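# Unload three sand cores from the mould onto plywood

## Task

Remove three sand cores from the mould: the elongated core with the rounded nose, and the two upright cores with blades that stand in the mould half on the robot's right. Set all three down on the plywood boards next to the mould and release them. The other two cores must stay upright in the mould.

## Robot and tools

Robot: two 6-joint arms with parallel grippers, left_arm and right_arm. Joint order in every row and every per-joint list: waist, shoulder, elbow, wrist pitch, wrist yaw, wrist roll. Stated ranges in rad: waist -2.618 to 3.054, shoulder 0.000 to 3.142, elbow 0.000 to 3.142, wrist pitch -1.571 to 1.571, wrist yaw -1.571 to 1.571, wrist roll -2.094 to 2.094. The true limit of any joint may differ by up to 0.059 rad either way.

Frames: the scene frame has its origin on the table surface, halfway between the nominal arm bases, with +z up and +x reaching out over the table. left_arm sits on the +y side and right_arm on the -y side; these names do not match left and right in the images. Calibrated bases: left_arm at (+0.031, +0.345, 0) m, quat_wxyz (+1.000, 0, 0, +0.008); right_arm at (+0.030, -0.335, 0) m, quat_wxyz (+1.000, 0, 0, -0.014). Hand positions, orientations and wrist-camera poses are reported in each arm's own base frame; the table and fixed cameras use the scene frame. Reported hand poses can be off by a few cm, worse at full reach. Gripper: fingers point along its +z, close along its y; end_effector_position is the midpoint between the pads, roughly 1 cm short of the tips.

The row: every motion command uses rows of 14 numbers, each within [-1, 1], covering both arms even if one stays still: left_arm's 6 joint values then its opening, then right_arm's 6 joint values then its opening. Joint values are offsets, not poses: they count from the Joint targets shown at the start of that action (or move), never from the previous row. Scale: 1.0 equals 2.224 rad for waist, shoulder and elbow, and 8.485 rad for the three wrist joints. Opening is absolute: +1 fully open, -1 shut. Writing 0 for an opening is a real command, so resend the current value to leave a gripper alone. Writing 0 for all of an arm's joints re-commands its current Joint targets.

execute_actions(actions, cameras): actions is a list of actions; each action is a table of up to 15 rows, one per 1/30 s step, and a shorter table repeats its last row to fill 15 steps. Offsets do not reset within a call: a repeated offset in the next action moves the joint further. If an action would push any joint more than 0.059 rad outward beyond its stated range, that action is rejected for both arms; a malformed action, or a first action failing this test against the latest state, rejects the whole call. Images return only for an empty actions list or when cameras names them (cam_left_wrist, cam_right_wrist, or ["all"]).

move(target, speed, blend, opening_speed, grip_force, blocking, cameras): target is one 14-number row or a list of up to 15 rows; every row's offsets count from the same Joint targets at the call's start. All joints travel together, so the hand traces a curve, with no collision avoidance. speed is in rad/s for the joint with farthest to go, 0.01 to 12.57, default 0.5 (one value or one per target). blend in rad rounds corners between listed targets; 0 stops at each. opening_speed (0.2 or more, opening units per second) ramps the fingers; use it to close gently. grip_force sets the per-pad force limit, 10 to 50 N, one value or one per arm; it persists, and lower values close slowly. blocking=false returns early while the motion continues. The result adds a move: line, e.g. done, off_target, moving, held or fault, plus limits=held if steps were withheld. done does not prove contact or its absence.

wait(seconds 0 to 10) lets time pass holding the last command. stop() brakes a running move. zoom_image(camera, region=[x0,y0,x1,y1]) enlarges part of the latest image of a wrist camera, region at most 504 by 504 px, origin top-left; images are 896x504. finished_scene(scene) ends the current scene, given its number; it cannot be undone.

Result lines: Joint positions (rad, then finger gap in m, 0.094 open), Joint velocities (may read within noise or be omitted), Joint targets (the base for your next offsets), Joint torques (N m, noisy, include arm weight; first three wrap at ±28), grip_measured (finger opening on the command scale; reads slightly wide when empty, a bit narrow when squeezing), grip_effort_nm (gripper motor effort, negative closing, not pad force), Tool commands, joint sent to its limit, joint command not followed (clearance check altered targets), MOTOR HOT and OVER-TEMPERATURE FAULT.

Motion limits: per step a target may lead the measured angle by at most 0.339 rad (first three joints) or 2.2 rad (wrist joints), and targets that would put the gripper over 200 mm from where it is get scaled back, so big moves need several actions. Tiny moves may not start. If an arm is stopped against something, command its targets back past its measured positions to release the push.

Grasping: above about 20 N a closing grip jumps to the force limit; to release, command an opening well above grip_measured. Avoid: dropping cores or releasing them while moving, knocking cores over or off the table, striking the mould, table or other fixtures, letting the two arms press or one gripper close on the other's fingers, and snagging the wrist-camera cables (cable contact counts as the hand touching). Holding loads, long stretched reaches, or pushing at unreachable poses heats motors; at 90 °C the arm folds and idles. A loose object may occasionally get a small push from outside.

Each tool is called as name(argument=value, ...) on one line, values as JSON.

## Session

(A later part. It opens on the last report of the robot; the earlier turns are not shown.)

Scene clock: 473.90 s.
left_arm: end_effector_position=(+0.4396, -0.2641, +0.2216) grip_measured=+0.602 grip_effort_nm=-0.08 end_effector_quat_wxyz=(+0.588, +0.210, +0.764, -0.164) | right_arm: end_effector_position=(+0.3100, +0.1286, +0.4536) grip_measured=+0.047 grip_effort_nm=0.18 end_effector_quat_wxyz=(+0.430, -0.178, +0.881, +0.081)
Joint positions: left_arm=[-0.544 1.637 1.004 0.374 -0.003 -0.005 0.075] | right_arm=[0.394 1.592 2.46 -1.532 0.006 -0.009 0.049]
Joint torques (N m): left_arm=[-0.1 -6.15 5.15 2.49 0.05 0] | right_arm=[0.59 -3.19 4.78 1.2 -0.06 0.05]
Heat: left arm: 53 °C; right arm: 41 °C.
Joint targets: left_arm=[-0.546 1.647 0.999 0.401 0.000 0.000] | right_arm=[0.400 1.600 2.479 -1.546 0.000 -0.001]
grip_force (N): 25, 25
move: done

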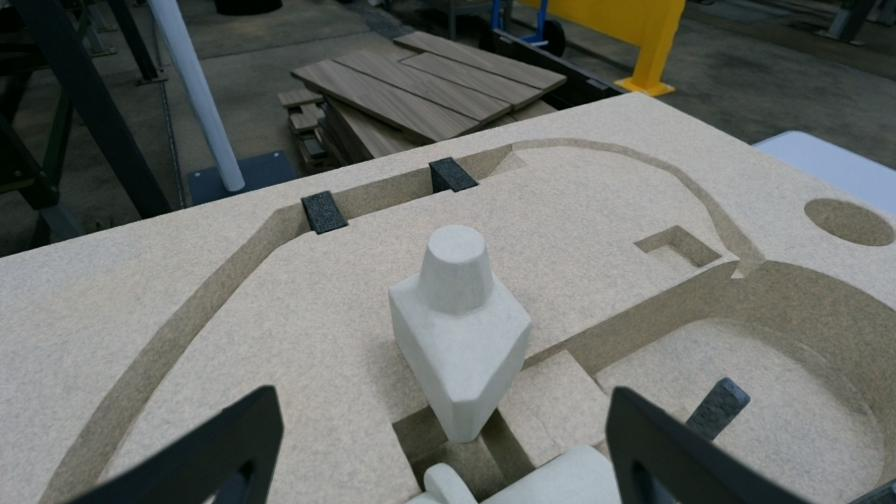

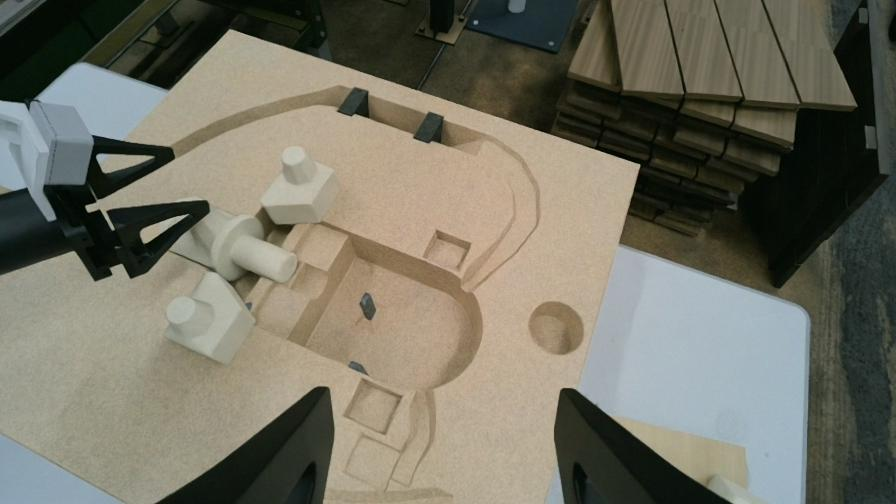

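move(target=[0,0.0147,-0.042,0.0147,0,0,0.6,0,0,0,0,0,0,0.05], cameras=["all"], speed=0.4)

Scene clock: 482.13 s.
left_arm: end_effector_position=(+0.4350, -0.2614, +0.1934) grip_measured=+0.602 grip_effort_nm=-0.08 end_effector_quat_wxyz=(+0.589, +0.210, +0.763, -0.165) | right_arm: end_effector_position=(+0.3100, +0.1286, +0.4536) grip_measured=+0.047 grip_effort_nm=0.18 end_effector_quat_wxyz=(+0.430, -0.178, +0.881, +0.081)
Joint positions: left_arm=[-0.544 1.668 0.911 0.501 -0.003 -0.005 0.075] | right_arm=[0.394 1.592 2.46 -1.532 0.006 -0.009 0.049]
Joint torques (N m): left_arm=[-0.13 -6.12 4.81 2.5 0.04 0.01] | right_arm=[0.61 -3.19 4.77 1.2 -0.06 0.05]
Heat: left arm: 52 °C; right arm: 41 °C.
Joint targets: left_arm=[-0.546 1.680 0.906 0.526 0.000 0.000] | right_arm=[0.400 1.600 2.479 -1.546 0.000 -0.001]
grip_force (N): 25, 25
move: done

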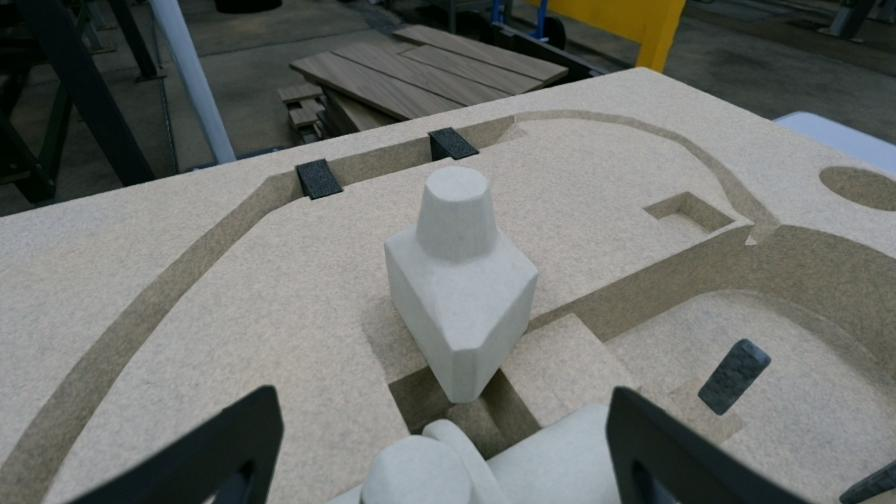

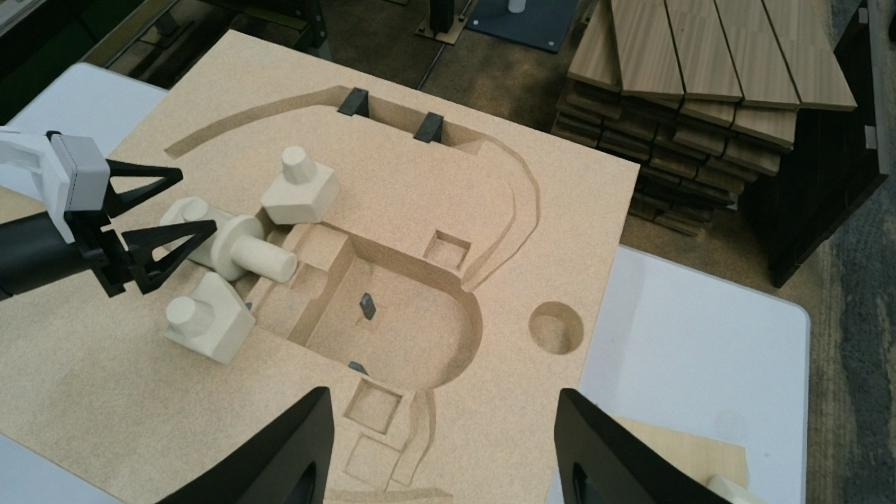

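move(target=[0.0065,0.0283,-0.0252,0.014,0,0,0.6,0,0,0,0,0,0,0.05], cameras=["all"], speed=0.25)

Scene clock: 487.83 s.
left_arm: end_effector_position=(+0.4365, -0.2595, +0.1681) grip_measured=+0.602 grip_effort_nm=-0.08 end_effector_quat_wxyz=(+0.591, +0.208, +0.762, -0.164) | right_arm: end_effector_position=(+0.3100, +0.1286, +0.4536) grip_measured=+0.047 grip_effort_nm=0.18 end_effector_quat_wxyz=(+0.430, -0.178, +0.881, +0.081)
Joint positions: left_arm=[-0.539 1.729 0.856 0.622 -0.003 -0.005 0.075] | right_arm=[0.394 1.592 2.46 -1.532 0.006 -0.009 0.049]
Joint torques (N m): left_arm=[0.65 -6.11 4.48 2.46 0.07 -0.01] | right_arm=[0.59 -3.21 4.77 1.19 -0.07 0.05]
Heat: left arm: 52 °C; right arm: 41 °C.
Joint targets: left_arm=[-0.531 1.743 0.850 0.645 0.000 0.000] | right_arm=[0.400 1.600 2.479 -1.546 0.000 -0.001]
grip_force (N): 25, 25
move: done

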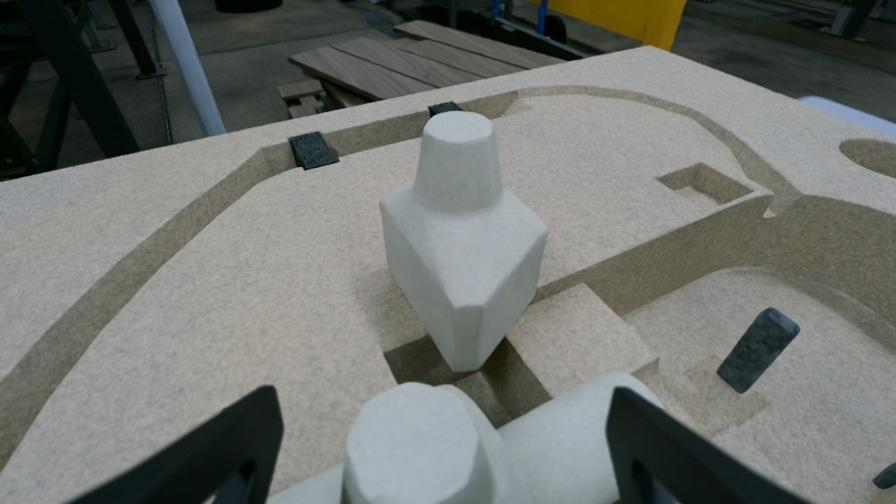

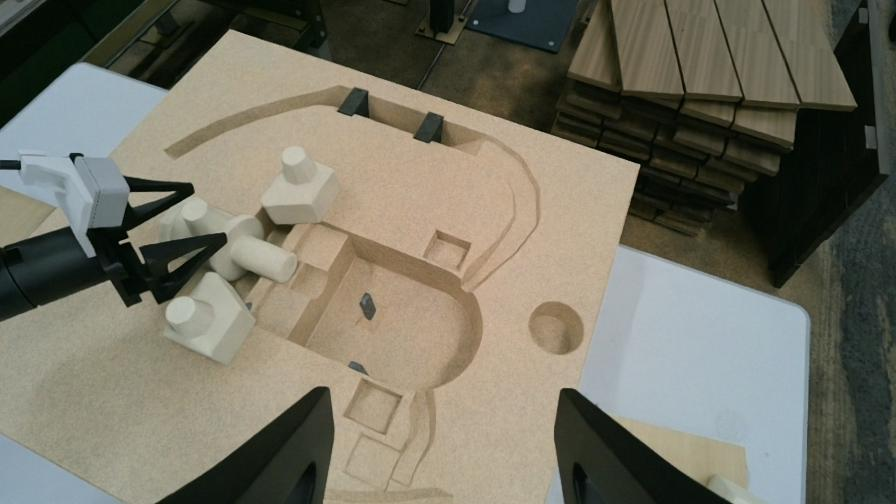

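move(target=[0.0085,0,0,0,0,0,0.6,0,0,0,0,0,0,0.05], cameras=["cam_left_wrist"], speed=0.25)

Scene clock: 490.63 s.
left_arm: end_effector_position=(+0.4419, -0.2504, +0.1683) grip_measured=+0.602 grip_effort_nm=-0.08 end_effector_quat_wxyz=(+0.593, +0.200, +0.764, -0.158) | right_arm: end_effector_position=(+0.3100, +0.1286, +0.4536) grip_measured=+0.047 grip_effort_nm=0.18 end_effector_quat_wxyz=(+0.430, -0.178, +0.881, +0.081)
Joint positions: left_arm=[-0.518 1.729 0.856 0.623 -0.003 -0.005 0.075] | right_arm=[0.394 1.592 2.46 -1.532 0.006 -0.009 0.049]
Joint torques (N m): left_arm=[0.49 -6.13 4.38 2.48 0.04 0] | right_arm=[0.61 -3.22 4.77 1.19 -0.08 0.05]
Heat: left arm: 52 °C; right arm: 41 °C.
Joint targets: left_arm=[-0.512 1.743 0.850 0.645 0.000 0.000] | right_arm=[0.400 1.600 2.479 -1.546 0.000 -0.001]
grip_force (N): 25, 25
move: done
Images, in order (width x height): cam_left_wrist 896x504.

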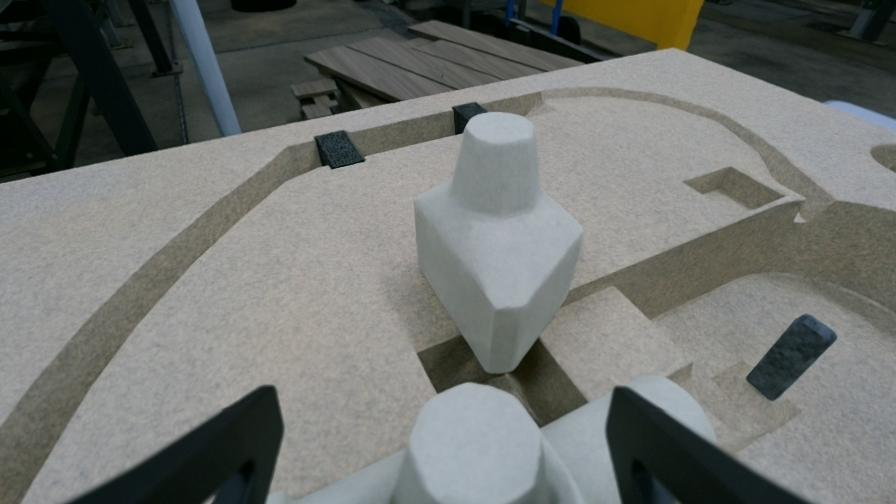

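move(target=[-0.0085,0,0,0,0,0,0.6,0,0,0,0,0,0,0.05], cameras=["cam_left_wrist"], speed=0.25)

Scene clock: 494.00 s.
left_arm: end_effector_position=(+0.4406, -0.2525, +0.1683) grip_measured=+0.602 grip_effort_nm=-0.08 end_effector_quat_wxyz=(+0.593, +0.202, +0.763, -0.159) | right_arm: end_effector_position=(+0.3100, +0.1286, +0.4536) grip_measured=+0.047 grip_effort_nm=0.18 end_effector_quat_wxyz=(+0.430, -0.178, +0.881, +0.081)
Joint positions: left_arm=[-0.523 1.729 0.856 0.623 -0.003 -0.005 0.075] | right_arm=[0.394 1.592 2.46 -1.532 0.006 -0.009 0.049]
Joint torques (N m): left_arm=[-0.59 -6.17 4.45 2.46 0.05 -0.01] | right_arm=[0.59 -3.21 4.78 1.21 -0.06 0.05]
Heat: left arm: 51 °C; right arm: 41 °C.
Joint targets: left_arm=[-0.531 1.743 0.850 0.645 0.000 0.000] | right_arm=[0.400 1.600 2.479 -1.546 0.000 -0.001]
grip_force (N): 25, 25
move: done
Images, in order (width x height): cam_left_wrist 896x504.

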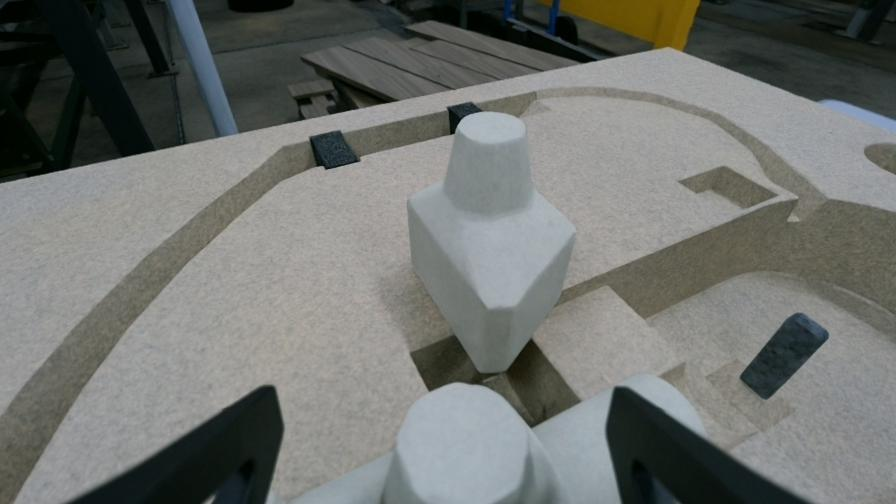

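move(target=[0,0,0,0,0,0,-0.8,0,0,0,0,0,0,0.05], grip_force=40, opening_speed=0.5, cameras=["cam_left_wrist"])

move(target=[[0,-0.0432,0.067,-0.0288,0,0,-0.8,0,0,0,0,0,0,0.05],[0,-0.0643,0.1097,-0.0454,0,0,-0.8,0,0,0,0,0,0,0.05],[0,-0.089,0.2158,-0.0725,0,0,-0.8,0,0,0,0,0,0,0.05]], speed=[0.12,0.2,0.3], blend=[0.03,0.03,0], cameras=["all"])

zoom_image(camera="cam_right_wrist", region=[50, 60, 350, 380])

Scene clock: 503.87 s.
left_arm: end_effector_position=(+0.4406, -0.2527, +0.1683) grip_measured=-0.342 grip_effort_nm=-0.81 end_effector_quat_wxyz=(+0.593, +0.202, +0.763, -0.159) | right_arm: end_effector_position=(+0.3100, +0.1286, +0.4536) grip_measured=+0.047 grip_effort_nm=0.18 end_effector_quat_wxyz=(+0.430, -0.178, +0.881, +0.081)
Joint positions: left_arm=[-0.524 1.729 0.856 0.623 -0.003 -0.005 0.031] | right_arm=[0.394 1.592 2.46 -1.532 0.006 -0.009 0.049]
Joint torques (N m): left_arm=[-0.49 -6.05 4.46 2.46 0.05 -0.01] | right_arm=[0.58 -3.18 4.77 1.19 -0.06 0.05]
Heat: left arm: 50 °C; right arm: 41 °C.
Joint targets: left_arm=[-0.531 1.743 0.850 0.645 0.000 0.000] | right_arm=[0.400 1.600 2.479 -1.546 0.000 -0.001]
grip_force (N): 40, 40
move: done
Images, in order (width x height): cam_left_wrist 896x504.

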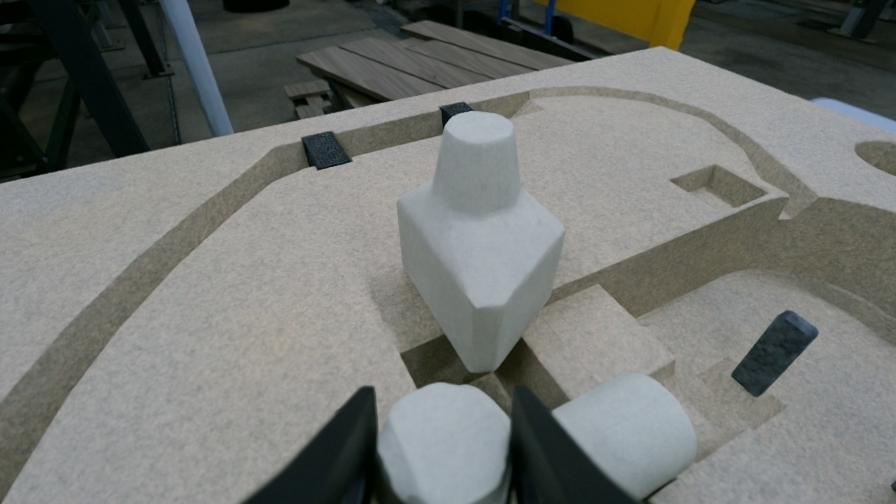

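Scene clock: 507.77 s.
left_arm: end_effector_position=(+0.4372, -0.2494, +0.1831) grip_measured=-0.346 grip_effort_nm=-0.81 end_effector_quat_wxyz=(+0.453, +0.211, +0.856, -0.130) | right_arm: end_effector_position=(+0.3100, +0.1286, +0.4536) grip_measured=+0.047 grip_effort_nm=0.18 end_effector_quat_wxyz=(+0.430, -0.178, +0.881, +0.081)
Joint positions: left_arm=[-0.52 1.683 1.209 -0.115 0 -0.037 0.031] | right_arm=[0.394 1.592 2.46 -1.532 0.006 -0.009 0.049]
Joint torques (N m): left_arm=[-0.76 -18.06 15.99 3.58 0.02 0.39] | right_arm=[0.57 -3.19 4.78 1.2 -0.07 0.05]
Heat: left arm: 51 °C; right arm: 41 °C.
Joint targets: left_arm=[-0.531 1.545 1.330 0.030 0.000 0.000] | right_arm=[0.400 1.600 2.479 -1.546 0.000 -0.001]
grip_force (N): 40, 40
move: off_target (left_arm); left_arm: the wrist pitch is farthest, 0.145 rad from its target

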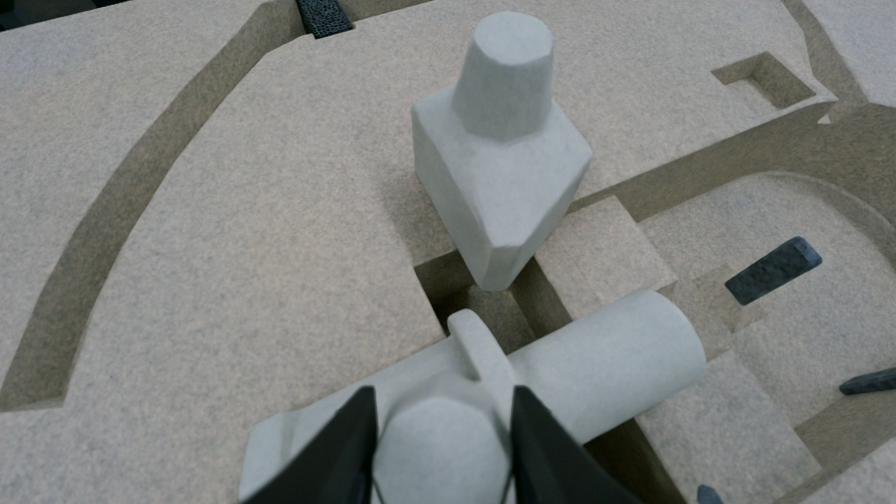

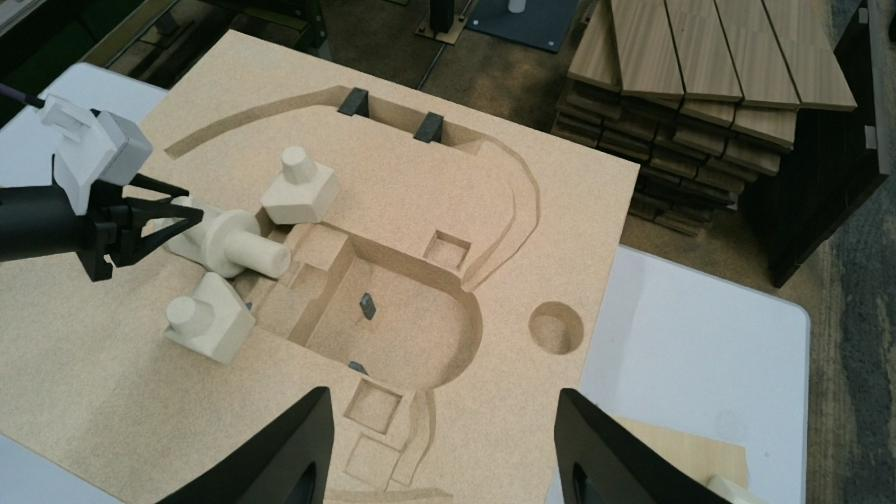

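Scaled by 1.575.

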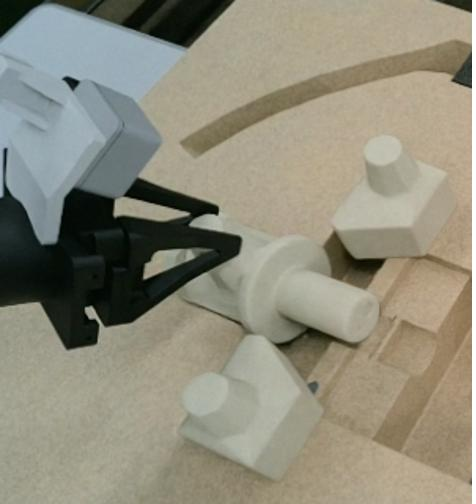

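move(target=[0,0.089,-0.2158,0.0725,0,0,-0.8,0,0,0,0,0,0,0.05], speed=0.3, cameras=["all"])

zoom_image(camera="cam_right_wrist", region=[50, 60, 350, 380])

Scene clock: 526.63 s.
left_arm: end_effector_position=(+0.4397, -0.2530, +0.1696) grip_measured=-0.348 grip_effort_nm=-0.81 end_effector_quat_wxyz=(+0.592, +0.207, +0.762, -0.158) | right_arm: end_effector_position=(+0.3100, +0.1286, +0.4536) grip_measured=+0.047 grip_effort_nm=0.17 end_effector_quat_wxyz=(+0.430, -0.178, +0.881, +0.081)
Joint positions: left_arm=[-0.523 1.723 0.857 0.615 0.003 0.006 0.031] | right_arm=[0.394 1.592 2.46 -1.532 0.006 -0.009 0.049]
Joint torques (N m): left_arm=[-0.59 -5.74 4.4 2.55 0 -0.13] | right_arm=[0.61 -3.22 4.77 1.2 -0.06 0.05]
Heat: left arm: 59 °C; right arm: 41 °C.
Joint targets: left_arm=[-0.531 1.743 0.850 0.645 0.000 0.000] | right_arm=[0.400 1.600 2.479 -1.546 0.000 -0.001]
grip_force (N): 40, 40
move: done

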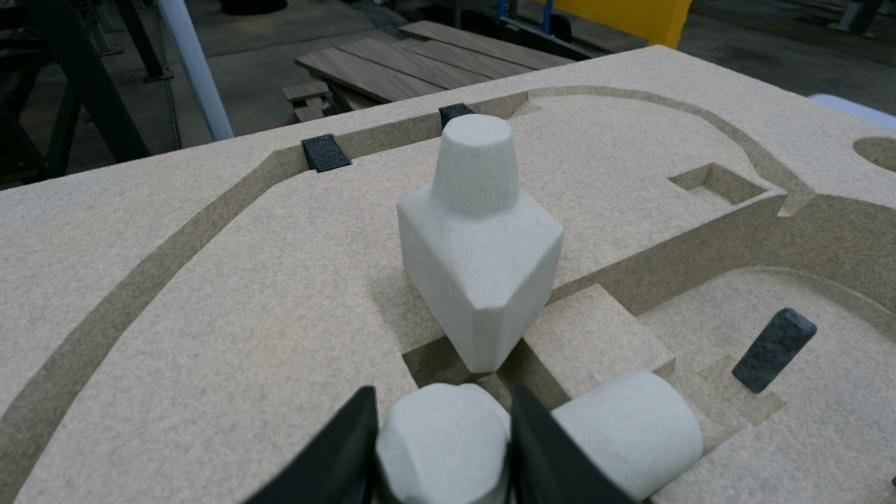

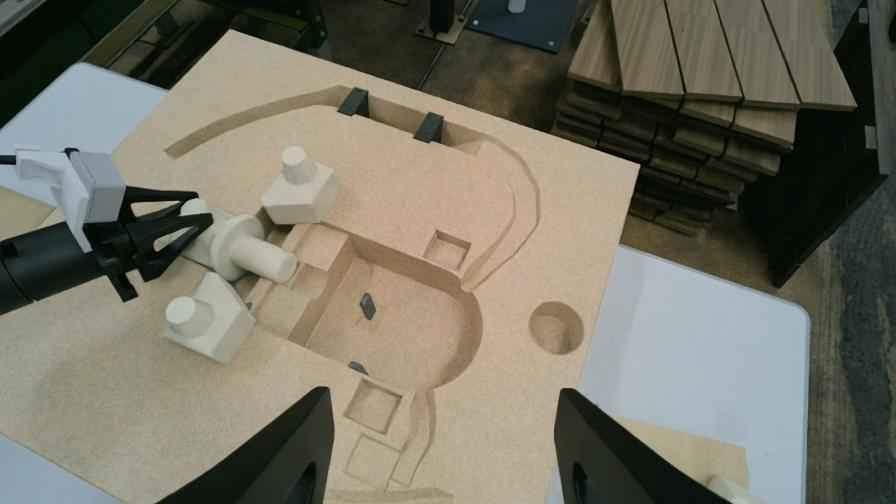

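Scaled by 1.575.

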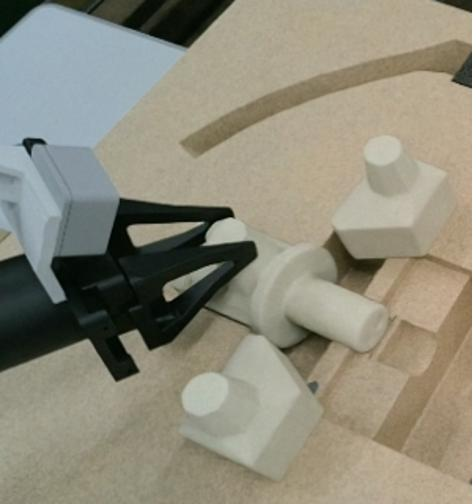

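move(target=[[0,0,0,0,0,0,0.3,0,0,0,0,0,0,0.05],[0,-0.0643,0.1097,-0.0454,0,0,0.3,0,0,0,0,0,0,0.05]], speed=0.4, opening_speed=0.5, cameras=["all"])

Scene clock: 546.43 s.
left_arm: end_effector_position=(+0.4456, -0.2563, +0.2266) grip_measured=+0.298 grip_effort_nm=0.14 end_effector_quat_wxyz=(+0.570, +0.211, +0.780, -0.152) | right_arm: end_effector_position=(+0.3100, +0.1286, +0.4536) grip_measured=+0.047 grip_effort_nm=0.18 end_effector_quat_wxyz=(+0.430, -0.178, +0.881, +0.081)
Joint positions: left_arm=[-0.524 1.631 1.071 0.25 0.001 0.004 0.061] | right_arm=[0.394 1.592 2.46 -1.532 0.006 -0.009 0.049]
Joint torques (N m): left_arm=[-0.55 -9.33 7.56 2.31 0.04 -0.11] | right_arm=[0.61 -3.19 4.79 1.2 -0.06 0.06]
Heat: left arm: 56 °C; right arm: 41 °C.
Joint targets: left_arm=[-0.531 1.600 1.094 0.260 0.000 0.000] | right_arm=[0.400 1.600 2.479 -1.546 0.000 -0.001]
grip_force (N): 40, 40
move: done

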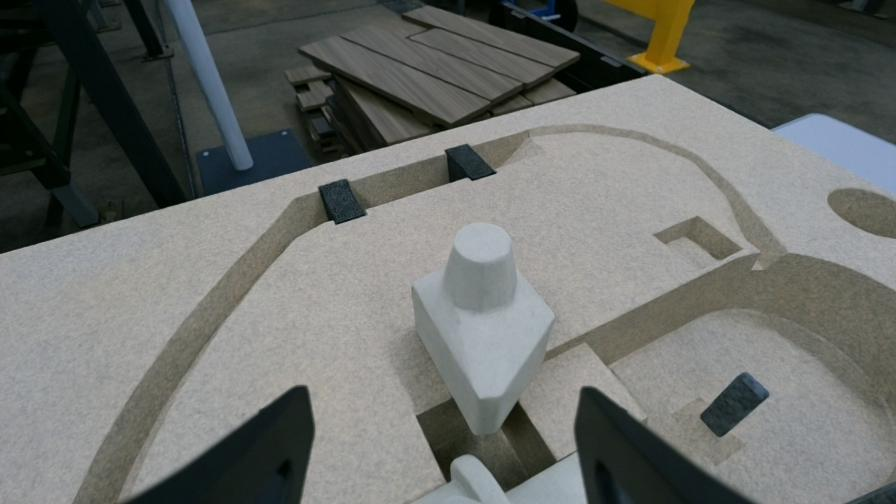

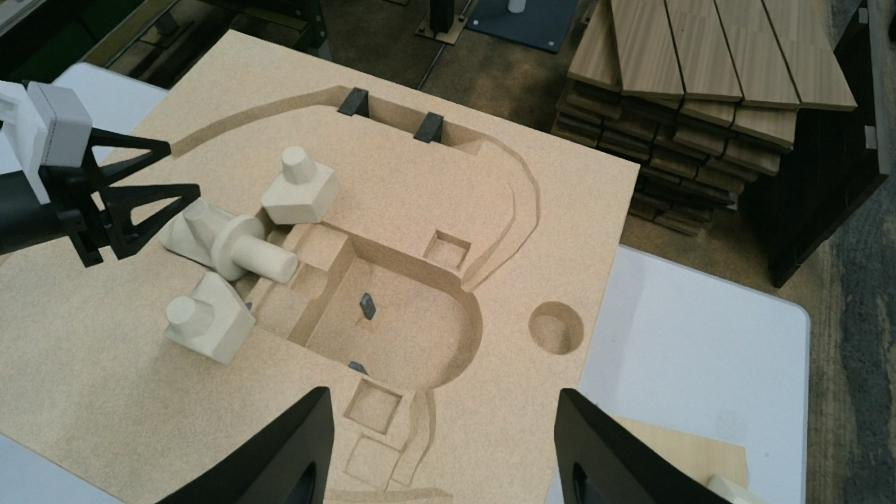

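move(target=[0.002,0.2293,0.5625,-0.1815,0,-0.0471,0.5,0,0,0,0,0,0,0.05], speed=0.6, cameras=["all"])

Scene clock: 553.00 s.
left_arm: end_effector_position=(+0.4345, -0.2500, +0.2467) grip_measured=+0.498 grip_effort_nm=0.15 end_effector_quat_wxyz=(+0.234, +0.063, +0.963, -0.116) | right_arm: end_effector_position=(+0.3100, +0.1286, +0.4536) grip_measured=+0.047 grip_effort_nm=0.18 end_effector_quat_wxyz=(+0.430, -0.178, +0.881, +0.081)
Joint positions: left_arm=[-0.524 2.087 2.32 -1.274 0.001 -0.393 0.07] | right_arm=[0.394 1.592 2.46 -1.532 0.006 -0.009 0.049]
Joint torques (N m): left_arm=[-0.24 -8.12 6.9 1.36 0.03 -0.15] | right_arm=[0.62 -3.22 4.78 1.2 -0.07 0.05]
Heat: left arm: 55 °C; right arm: 41 °C.
Joint targets: left_arm=[-0.527 2.110 2.345 -1.280 0.000 -0.400] | right_arm=[0.400 1.600 2.479 -1.546 0.000 -0.001]
grip_force (N): 40, 40
move: done

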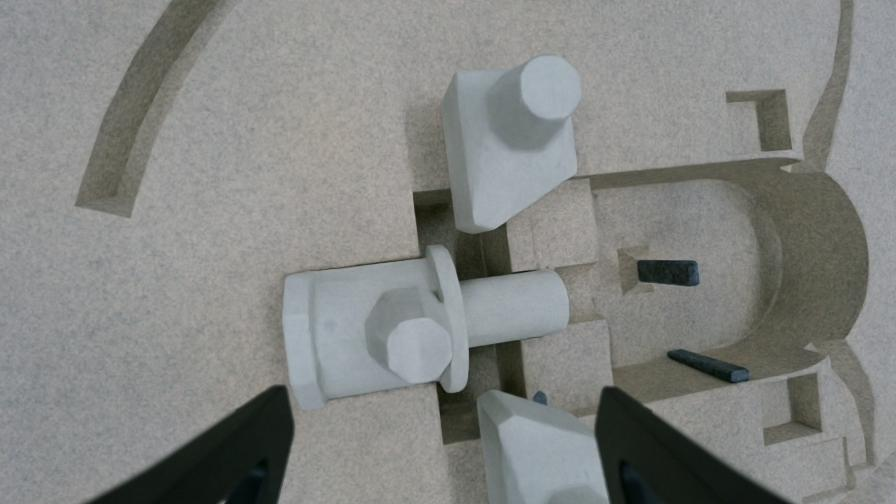

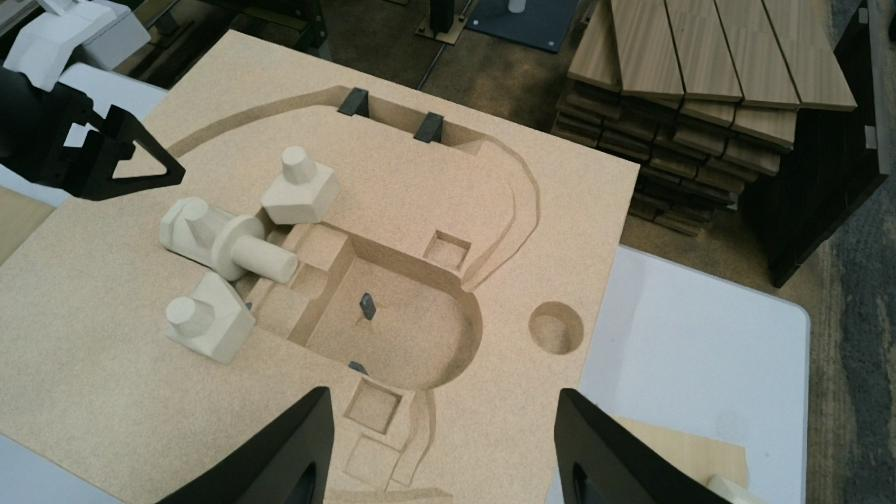

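move(target=[0,-0.0216,-0.1276,0.0268,0,0,0.4,0,0,0,0,0,0,0.05], speed=0.4, cameras=["cam_left_wrist"])

Scene clock: 563.10 s.
left_arm: end_effector_position=(+0.4446, -0.2558, +0.1811) grip_measured=+0.402 grip_effort_nm=-0.08 end_effector_quat_wxyz=(+0.214, +0.063, +0.969, -0.106) | right_arm: end_effector_position=(+0.3100, +0.1286, +0.4536) grip_measured=+0.047 grip_effort_nm=0.18 end_effector_quat_wxyz=(+0.430, -0.178, +0.881, +0.081)
Joint positions: left_arm=[-0.524 2.087 2.066 -1.067 0.001 -0.394 0.066] | right_arm=[0.394 1.592 2.46 -1.532 0.006 -0.009 0.049]
Joint torques (N m): left_arm=[-0.24 -12 4.68 1.48 0.03 -0.14] | right_arm=[0.57 -3.18 4.78 1.19 -0.07 0.06]
Heat: left arm: 52 °C; right arm: 41 °C.
Joint targets: left_arm=[-0.527 2.062 2.061 -1.053 0.000 -0.400] | right_arm=[0.400 1.600 2.479 -1.546 0.000 -0.001]
grip_force (N): 40, 40
move: done
Images, in order (width x height): cam_left_wrist 896x504.

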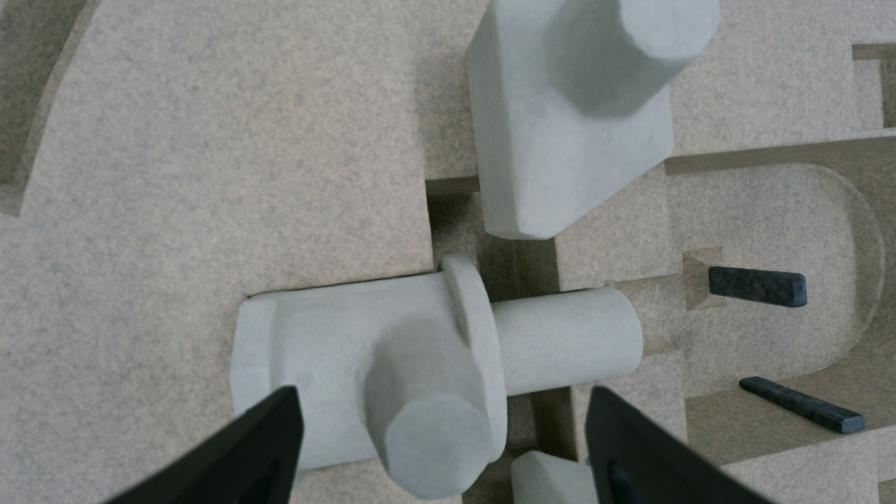

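move(target=[0,-0.0279,-0.0985,0.0204,0,0,0.05,0,0,0,0,0,0,0.05], speed=0.25, opening_speed=0.5, cameras=["all"])

Scene clock: 569.43 s.
left_arm: end_effector_position=(+0.4408, -0.2538, +0.1457) grip_measured=+0.052 grip_effort_nm=-0.08 end_effector_quat_wxyz=(+0.216, +0.063, +0.968, -0.108) | right_arm: end_effector_position=(+0.3100, +0.1286, +0.4536) grip_measured=+0.047 grip_effort_nm=0.18 end_effector_quat_wxyz=(+0.430, -0.178, +0.881, +0.081)
Joint positions: left_arm=[-0.524 2.04 1.852 -0.895 0.002 -0.394 0.049] | right_arm=[0.394 1.592 2.46 -1.532 0.006 -0.009 0.049]
Joint torques (N m): left_arm=[-0.16 -12.93 4.55 1.49 0 -0.13] | right_arm=[0.58 -3.21 4.74 1.2 -0.07 0.06]
Heat: left arm: 50 °C; right arm: 41 °C.
Joint targets: left_arm=[-0.527 2.000 1.842 -0.880 0.000 -0.400] | right_arm=[0.400 1.600 2.479 -1.546 0.000 -0.001]
grip_force (N): 40, 40
move: off_target (left_arm); left_arm: the shoulder is farthest, 0.040 rad from its target

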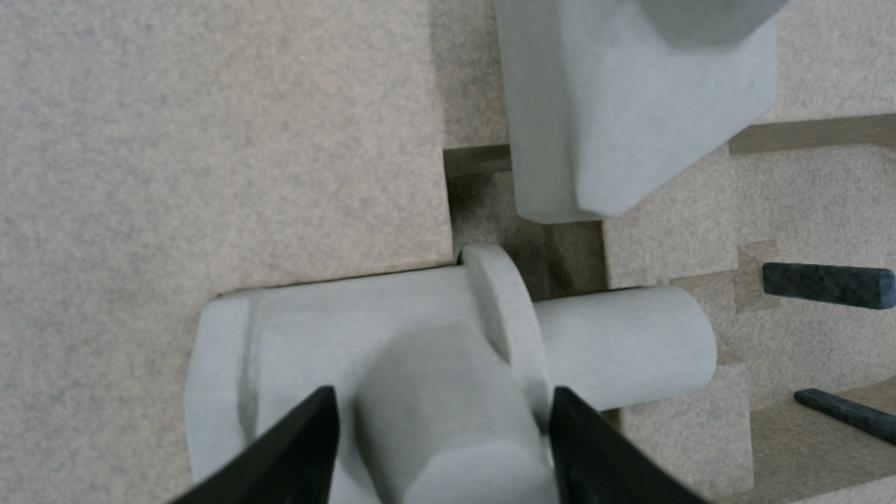

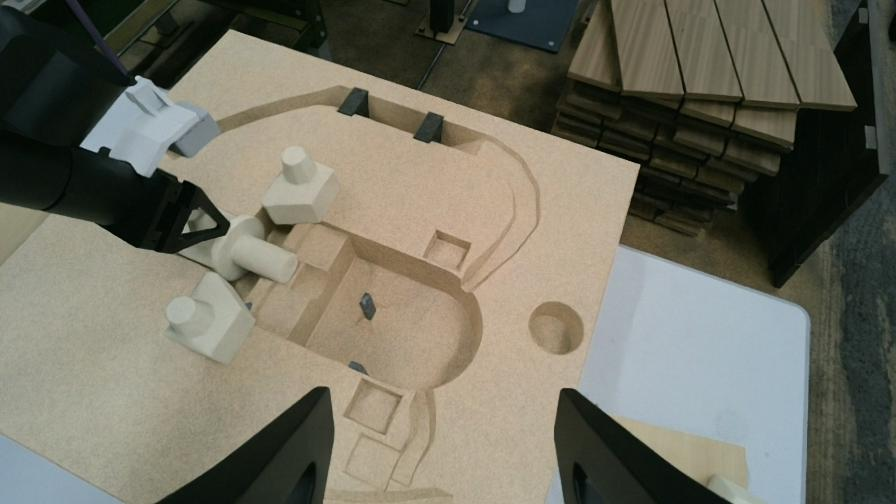

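move(target=[0,0,0.027,-0.0057,0,0,0.05,0,0,0,0,0,0,0.05], speed=0.25, cameras=["cam_left_wrist"])

Scene clock: 574.73 s.
left_arm: end_effector_position=(+0.4396, -0.2531, +0.1516) grip_measured=+0.052 grip_effort_nm=-0.08 end_effector_quat_wxyz=(+0.214, +0.063, +0.969, -0.107) | right_arm: end_effector_position=(+0.3100, +0.1286, +0.4536) grip_measured=+0.047 grip_effort_nm=0.17 end_effector_quat_wxyz=(+0.430, -0.178, +0.881, +0.081)
Joint positions: left_arm=[-0.524 2.04 1.877 -0.925 0.002 -0.394 0.049] | right_arm=[0.394 1.592 2.46 -1.532 0.006 -0.009 0.049]
Joint torques (N m): left_arm=[-0.17 -12.86 7.36 1.28 0 -0.11] | right_arm=[0.55 -3.19 4.78 1.19 -0.07 0.05]
Heat: left arm: 50 °C; right arm: 41 °C.
Joint targets: left_arm=[-0.527 2.000 1.902 -0.928 0.000 -0.399] | right_arm=[0.400 1.600 2.479 -1.546 0.000 -0.001]
grip_force (N): 40, 40
move: off_target (left_arm); left_arm: the shoulder is farthest, 0.040 rad from its target
Images, in order (width x height): cam_left_wrist 896x504.

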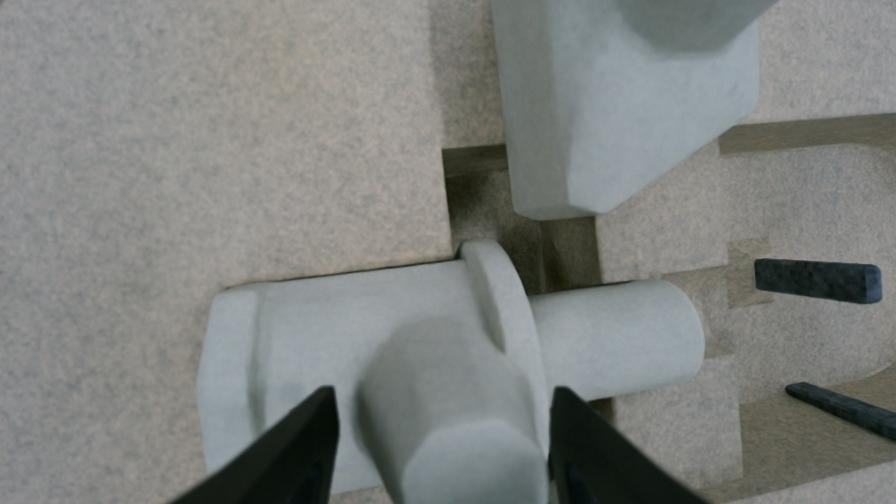

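move(target=[-0.0065,0,0.0108,-0.0028,0,0,0.05,0,0,0,0,0,0,0.05], speed=0.25, cameras=["cam_left_wrist"])

Scene clock: 578.90 s.
left_arm: end_effector_position=(+0.4365, -0.2571, +0.1573) grip_measured=+0.052 grip_effort_nm=-0.08 end_effector_quat_wxyz=(+0.213, +0.068, +0.969, -0.108) | right_arm: end_effector_position=(+0.3100, +0.1286, +0.4536) grip_measured=+0.047 grip_effort_nm=0.18 end_effector_quat_wxyz=(+0.430, -0.178, +0.881, +0.081)
Joint positions: left_arm=[-0.534 2.04 1.9 -0.948 0.002 -0.394 0.049] | right_arm=[0.394 1.592 2.46 -1.532 0.006 -0.009 0.049]
Joint torques (N m): left_arm=[-0.44 -12.92 7.41 1.31 -0.02 -0.13] | right_arm=[0.59 -3.18 4.75 1.2 -0.07 0.05]
Heat: left arm: 49 °C; right arm: 41 °C.
Joint targets: left_arm=[-0.541 2.000 1.926 -0.952 0.000 -0.399] | right_arm=[0.400 1.600 2.479 -1.546 0.000 -0.001]
grip_force (N): 40, 40
move: off_target (left_arm); left_arm: the shoulder is farthest, 0.040 rad from its target
Images, in order (width x height): cam_left_wrist 896x504.

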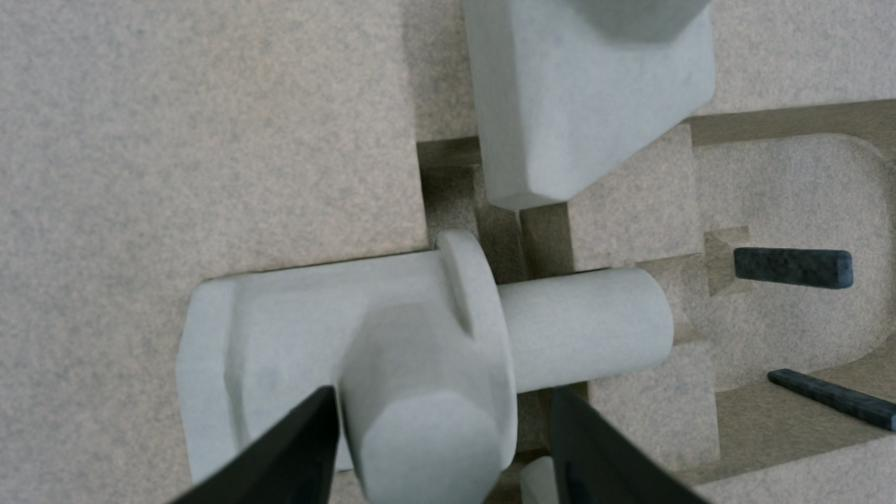

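move(target=[0,0,0,0,0,0,-0.9,0,0,0,0,0,0,0.05], grip_force=50, opening_speed=0.4, cameras=["cam_left_wrist"])

Scene clock: 583.50 s.
left_arm: end_effector_position=(+0.4367, -0.2544, +0.1567) grip_measured=-0.282 grip_effort_nm=-1.00 end_effector_quat_wxyz=(+0.214, +0.066, +0.969, -0.101) | right_arm: end_effector_position=(+0.3100, +0.1286, +0.4536) grip_measured=+0.047 grip_effort_nm=0.18 end_effector_quat_wxyz=(+0.430, -0.178, +0.881, +0.081)
Joint positions: left_arm=[-0.534 2.04 1.9 -0.954 -0.012 -0.394 0.034] | right_arm=[0.394 1.592 2.46 -1.532 0.006 -0.009 0.049]
Joint torques (N m): left_arm=[-0.58 -12.86 7.42 1.37 0.15 -0.11] | right_arm=[0.57 -3.22 4.79 1.2 -0.06 0.05]
Heat: left arm: 48 °C; right arm: 41 °C.
Joint targets: left_arm=[-0.541 2.000 1.926 -0.952 0.000 -0.399] | right_arm=[0.400 1.600 2.479 -1.546 0.000 -0.001]
move: off_target (left_arm); left_arm: the shoulder is farthest, 0.040 rad from its target
Images, in order (width x height): cam_left_wrist 896x504.

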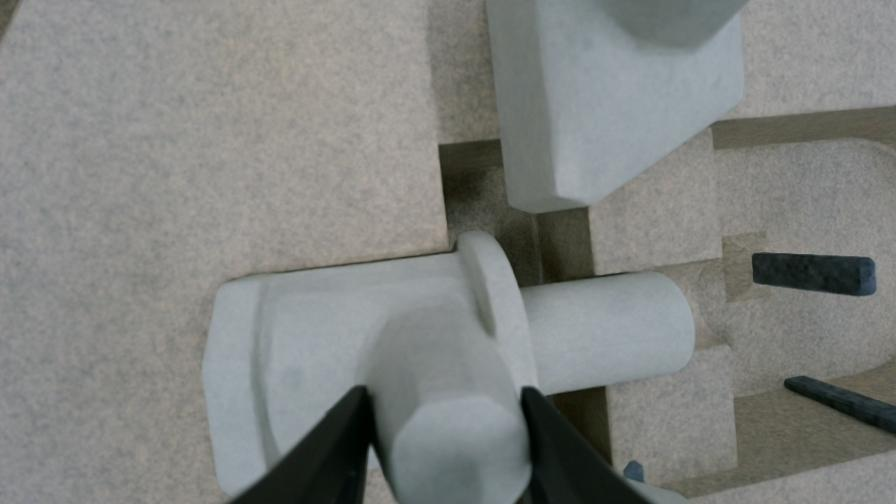

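move(target=[0,-0.0225,0.0674,-0.0024,0,0,-0.9,0,0,0,0,0,0,0.05], speed=0.08, cameras=["all"])

zoom_image(camera="cam_right_wrist", region=[50, 60, 350, 380])

Scene clock: 589.97 s.
left_arm: end_effector_position=(+0.4370, -0.2561, +0.1892) grip_measured=-0.282 grip_effort_nm=-1.00 end_effector_quat_wxyz=(+0.224, +0.066, +0.966, -0.110) | right_arm: end_effector_position=(+0.3100, +0.1286, +0.4536) grip_measured=+0.047 grip_effort_nm=0.17 end_effector_quat_wxyz=(+0.430, -0.178, +0.881, +0.081)
Joint positions: left_arm=[-0.534 2.04 2.019 -1.046 -0.005 -0.395 0.034] | right_arm=[0.394 1.592 2.46 -1.532 0.006 -0.009 0.049]
Joint torques (N m): left_arm=[-0.54 -16.72 10.24 2.16 0.09 -0.1] | right_arm=[0.57 -3.19 4.75 1.19 -0.06 0.05]
Heat: left arm: 47 °C; right arm: 41 °C.
Joint targets: left_arm=[-0.541 1.950 2.076 -0.972 0.000 -0.399] | right_arm=[0.400 1.600 2.479 -1.546 0.000 -0.001]
move: off_target (left_arm); left_arm: the shoulder is farthest, 0.090 rad from its target

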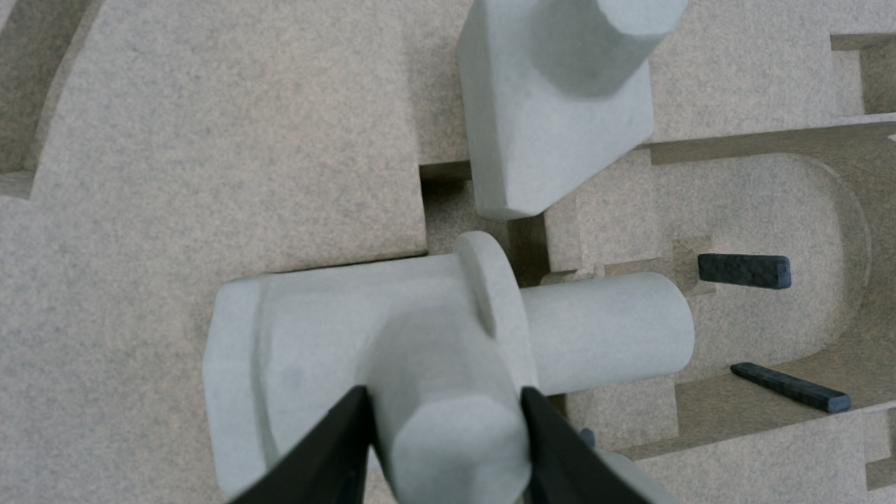

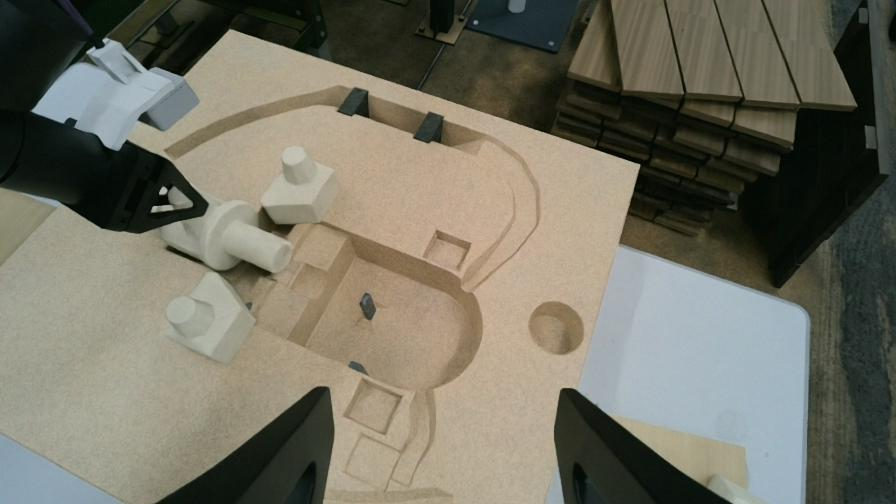

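Scaled by 1.575.

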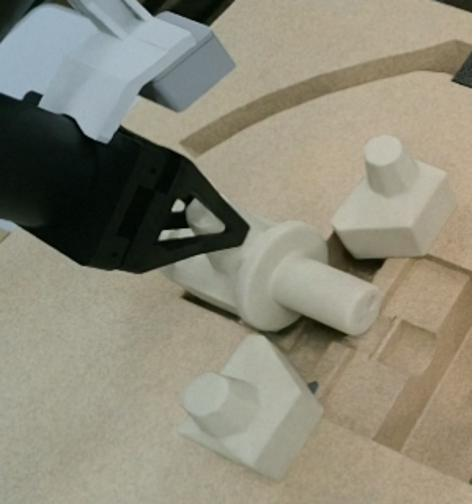

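move(target=[0,0,0.139,-0.0355,0,0,-0.9,0,0,0,0,0,0,0.05], speed=0.2, cameras=["all"])

zoom_image(camera="cam_right_wrist", region=[50, 60, 350, 380])

Scene clock: 605.40 s.
left_arm: end_effector_position=(+0.4139, -0.2426, +0.2652) grip_measured=-0.282 grip_effort_nm=-1.00 end_effector_quat_wxyz=(+0.230, +0.066, +0.964, -0.113) | right_arm: end_effector_position=(+0.3100, +0.1286, +0.4536) grip_measured=+0.047 grip_effort_nm=0.18 end_effector_quat_wxyz=(+0.430, -0.178, +0.881, +0.081)
Joint positions: left_arm=[-0.534 2.038 2.332 -1.348 -0.004 -0.395 0.034] | right_arm=[0.394 1.592 2.46 -1.532 0.006 -0.009 0.049]
Joint torques (N m): left_arm=[-0.51 -15.88 9.02 2.21 0.06 -0.13] | right_arm=[0.59 -3.21 4.78 1.19 -0.07 0.04]
Heat: left arm: 49 °C; right arm: 41 °C.
Joint targets: left_arm=[-0.541 1.950 2.385 -1.273 0.000 -0.399] | right_arm=[0.400 1.600 2.479 -1.546 0.000 -0.001]
move: off_target (left_arm); left_arm: the shoulder is farthest, 0.088 rad from its target

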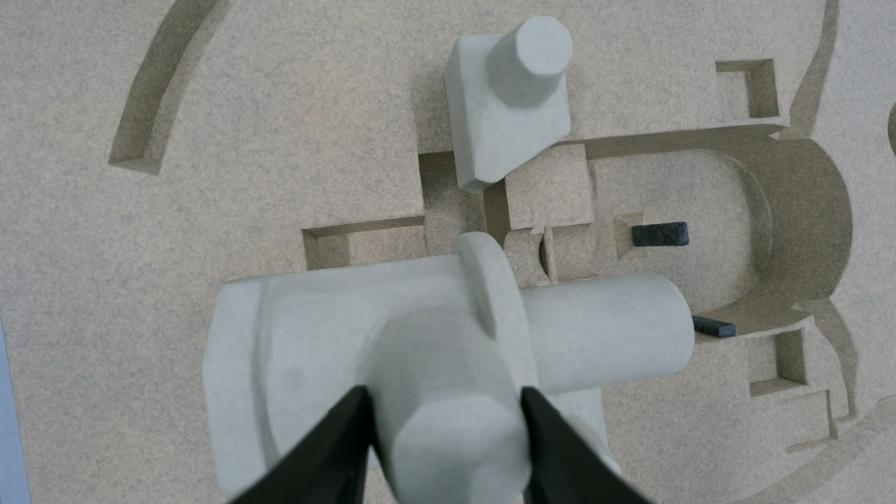

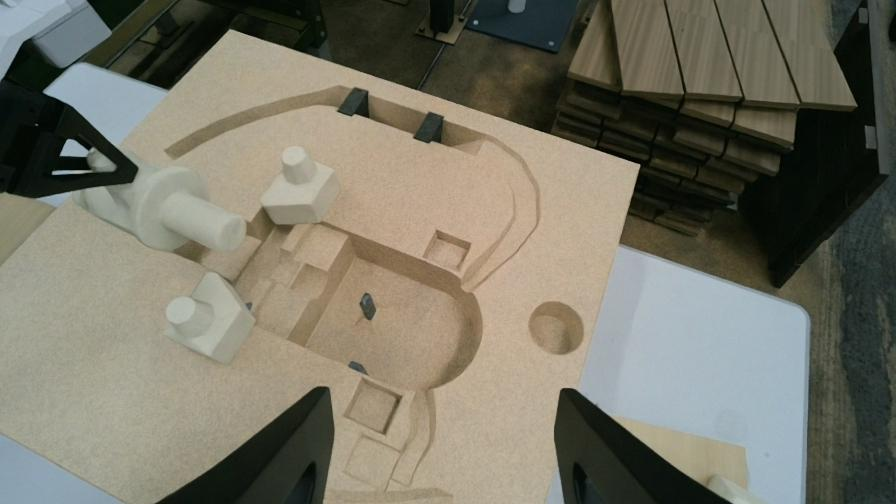

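Scaled by 1.575.

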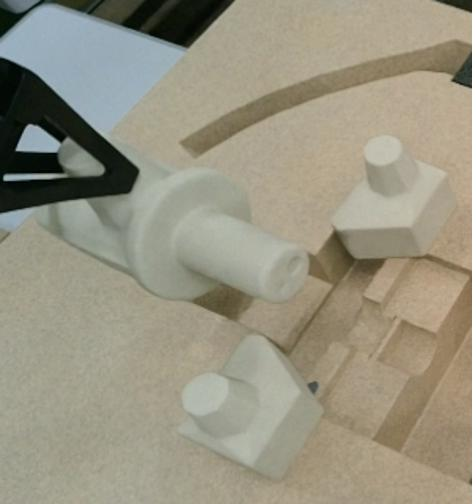

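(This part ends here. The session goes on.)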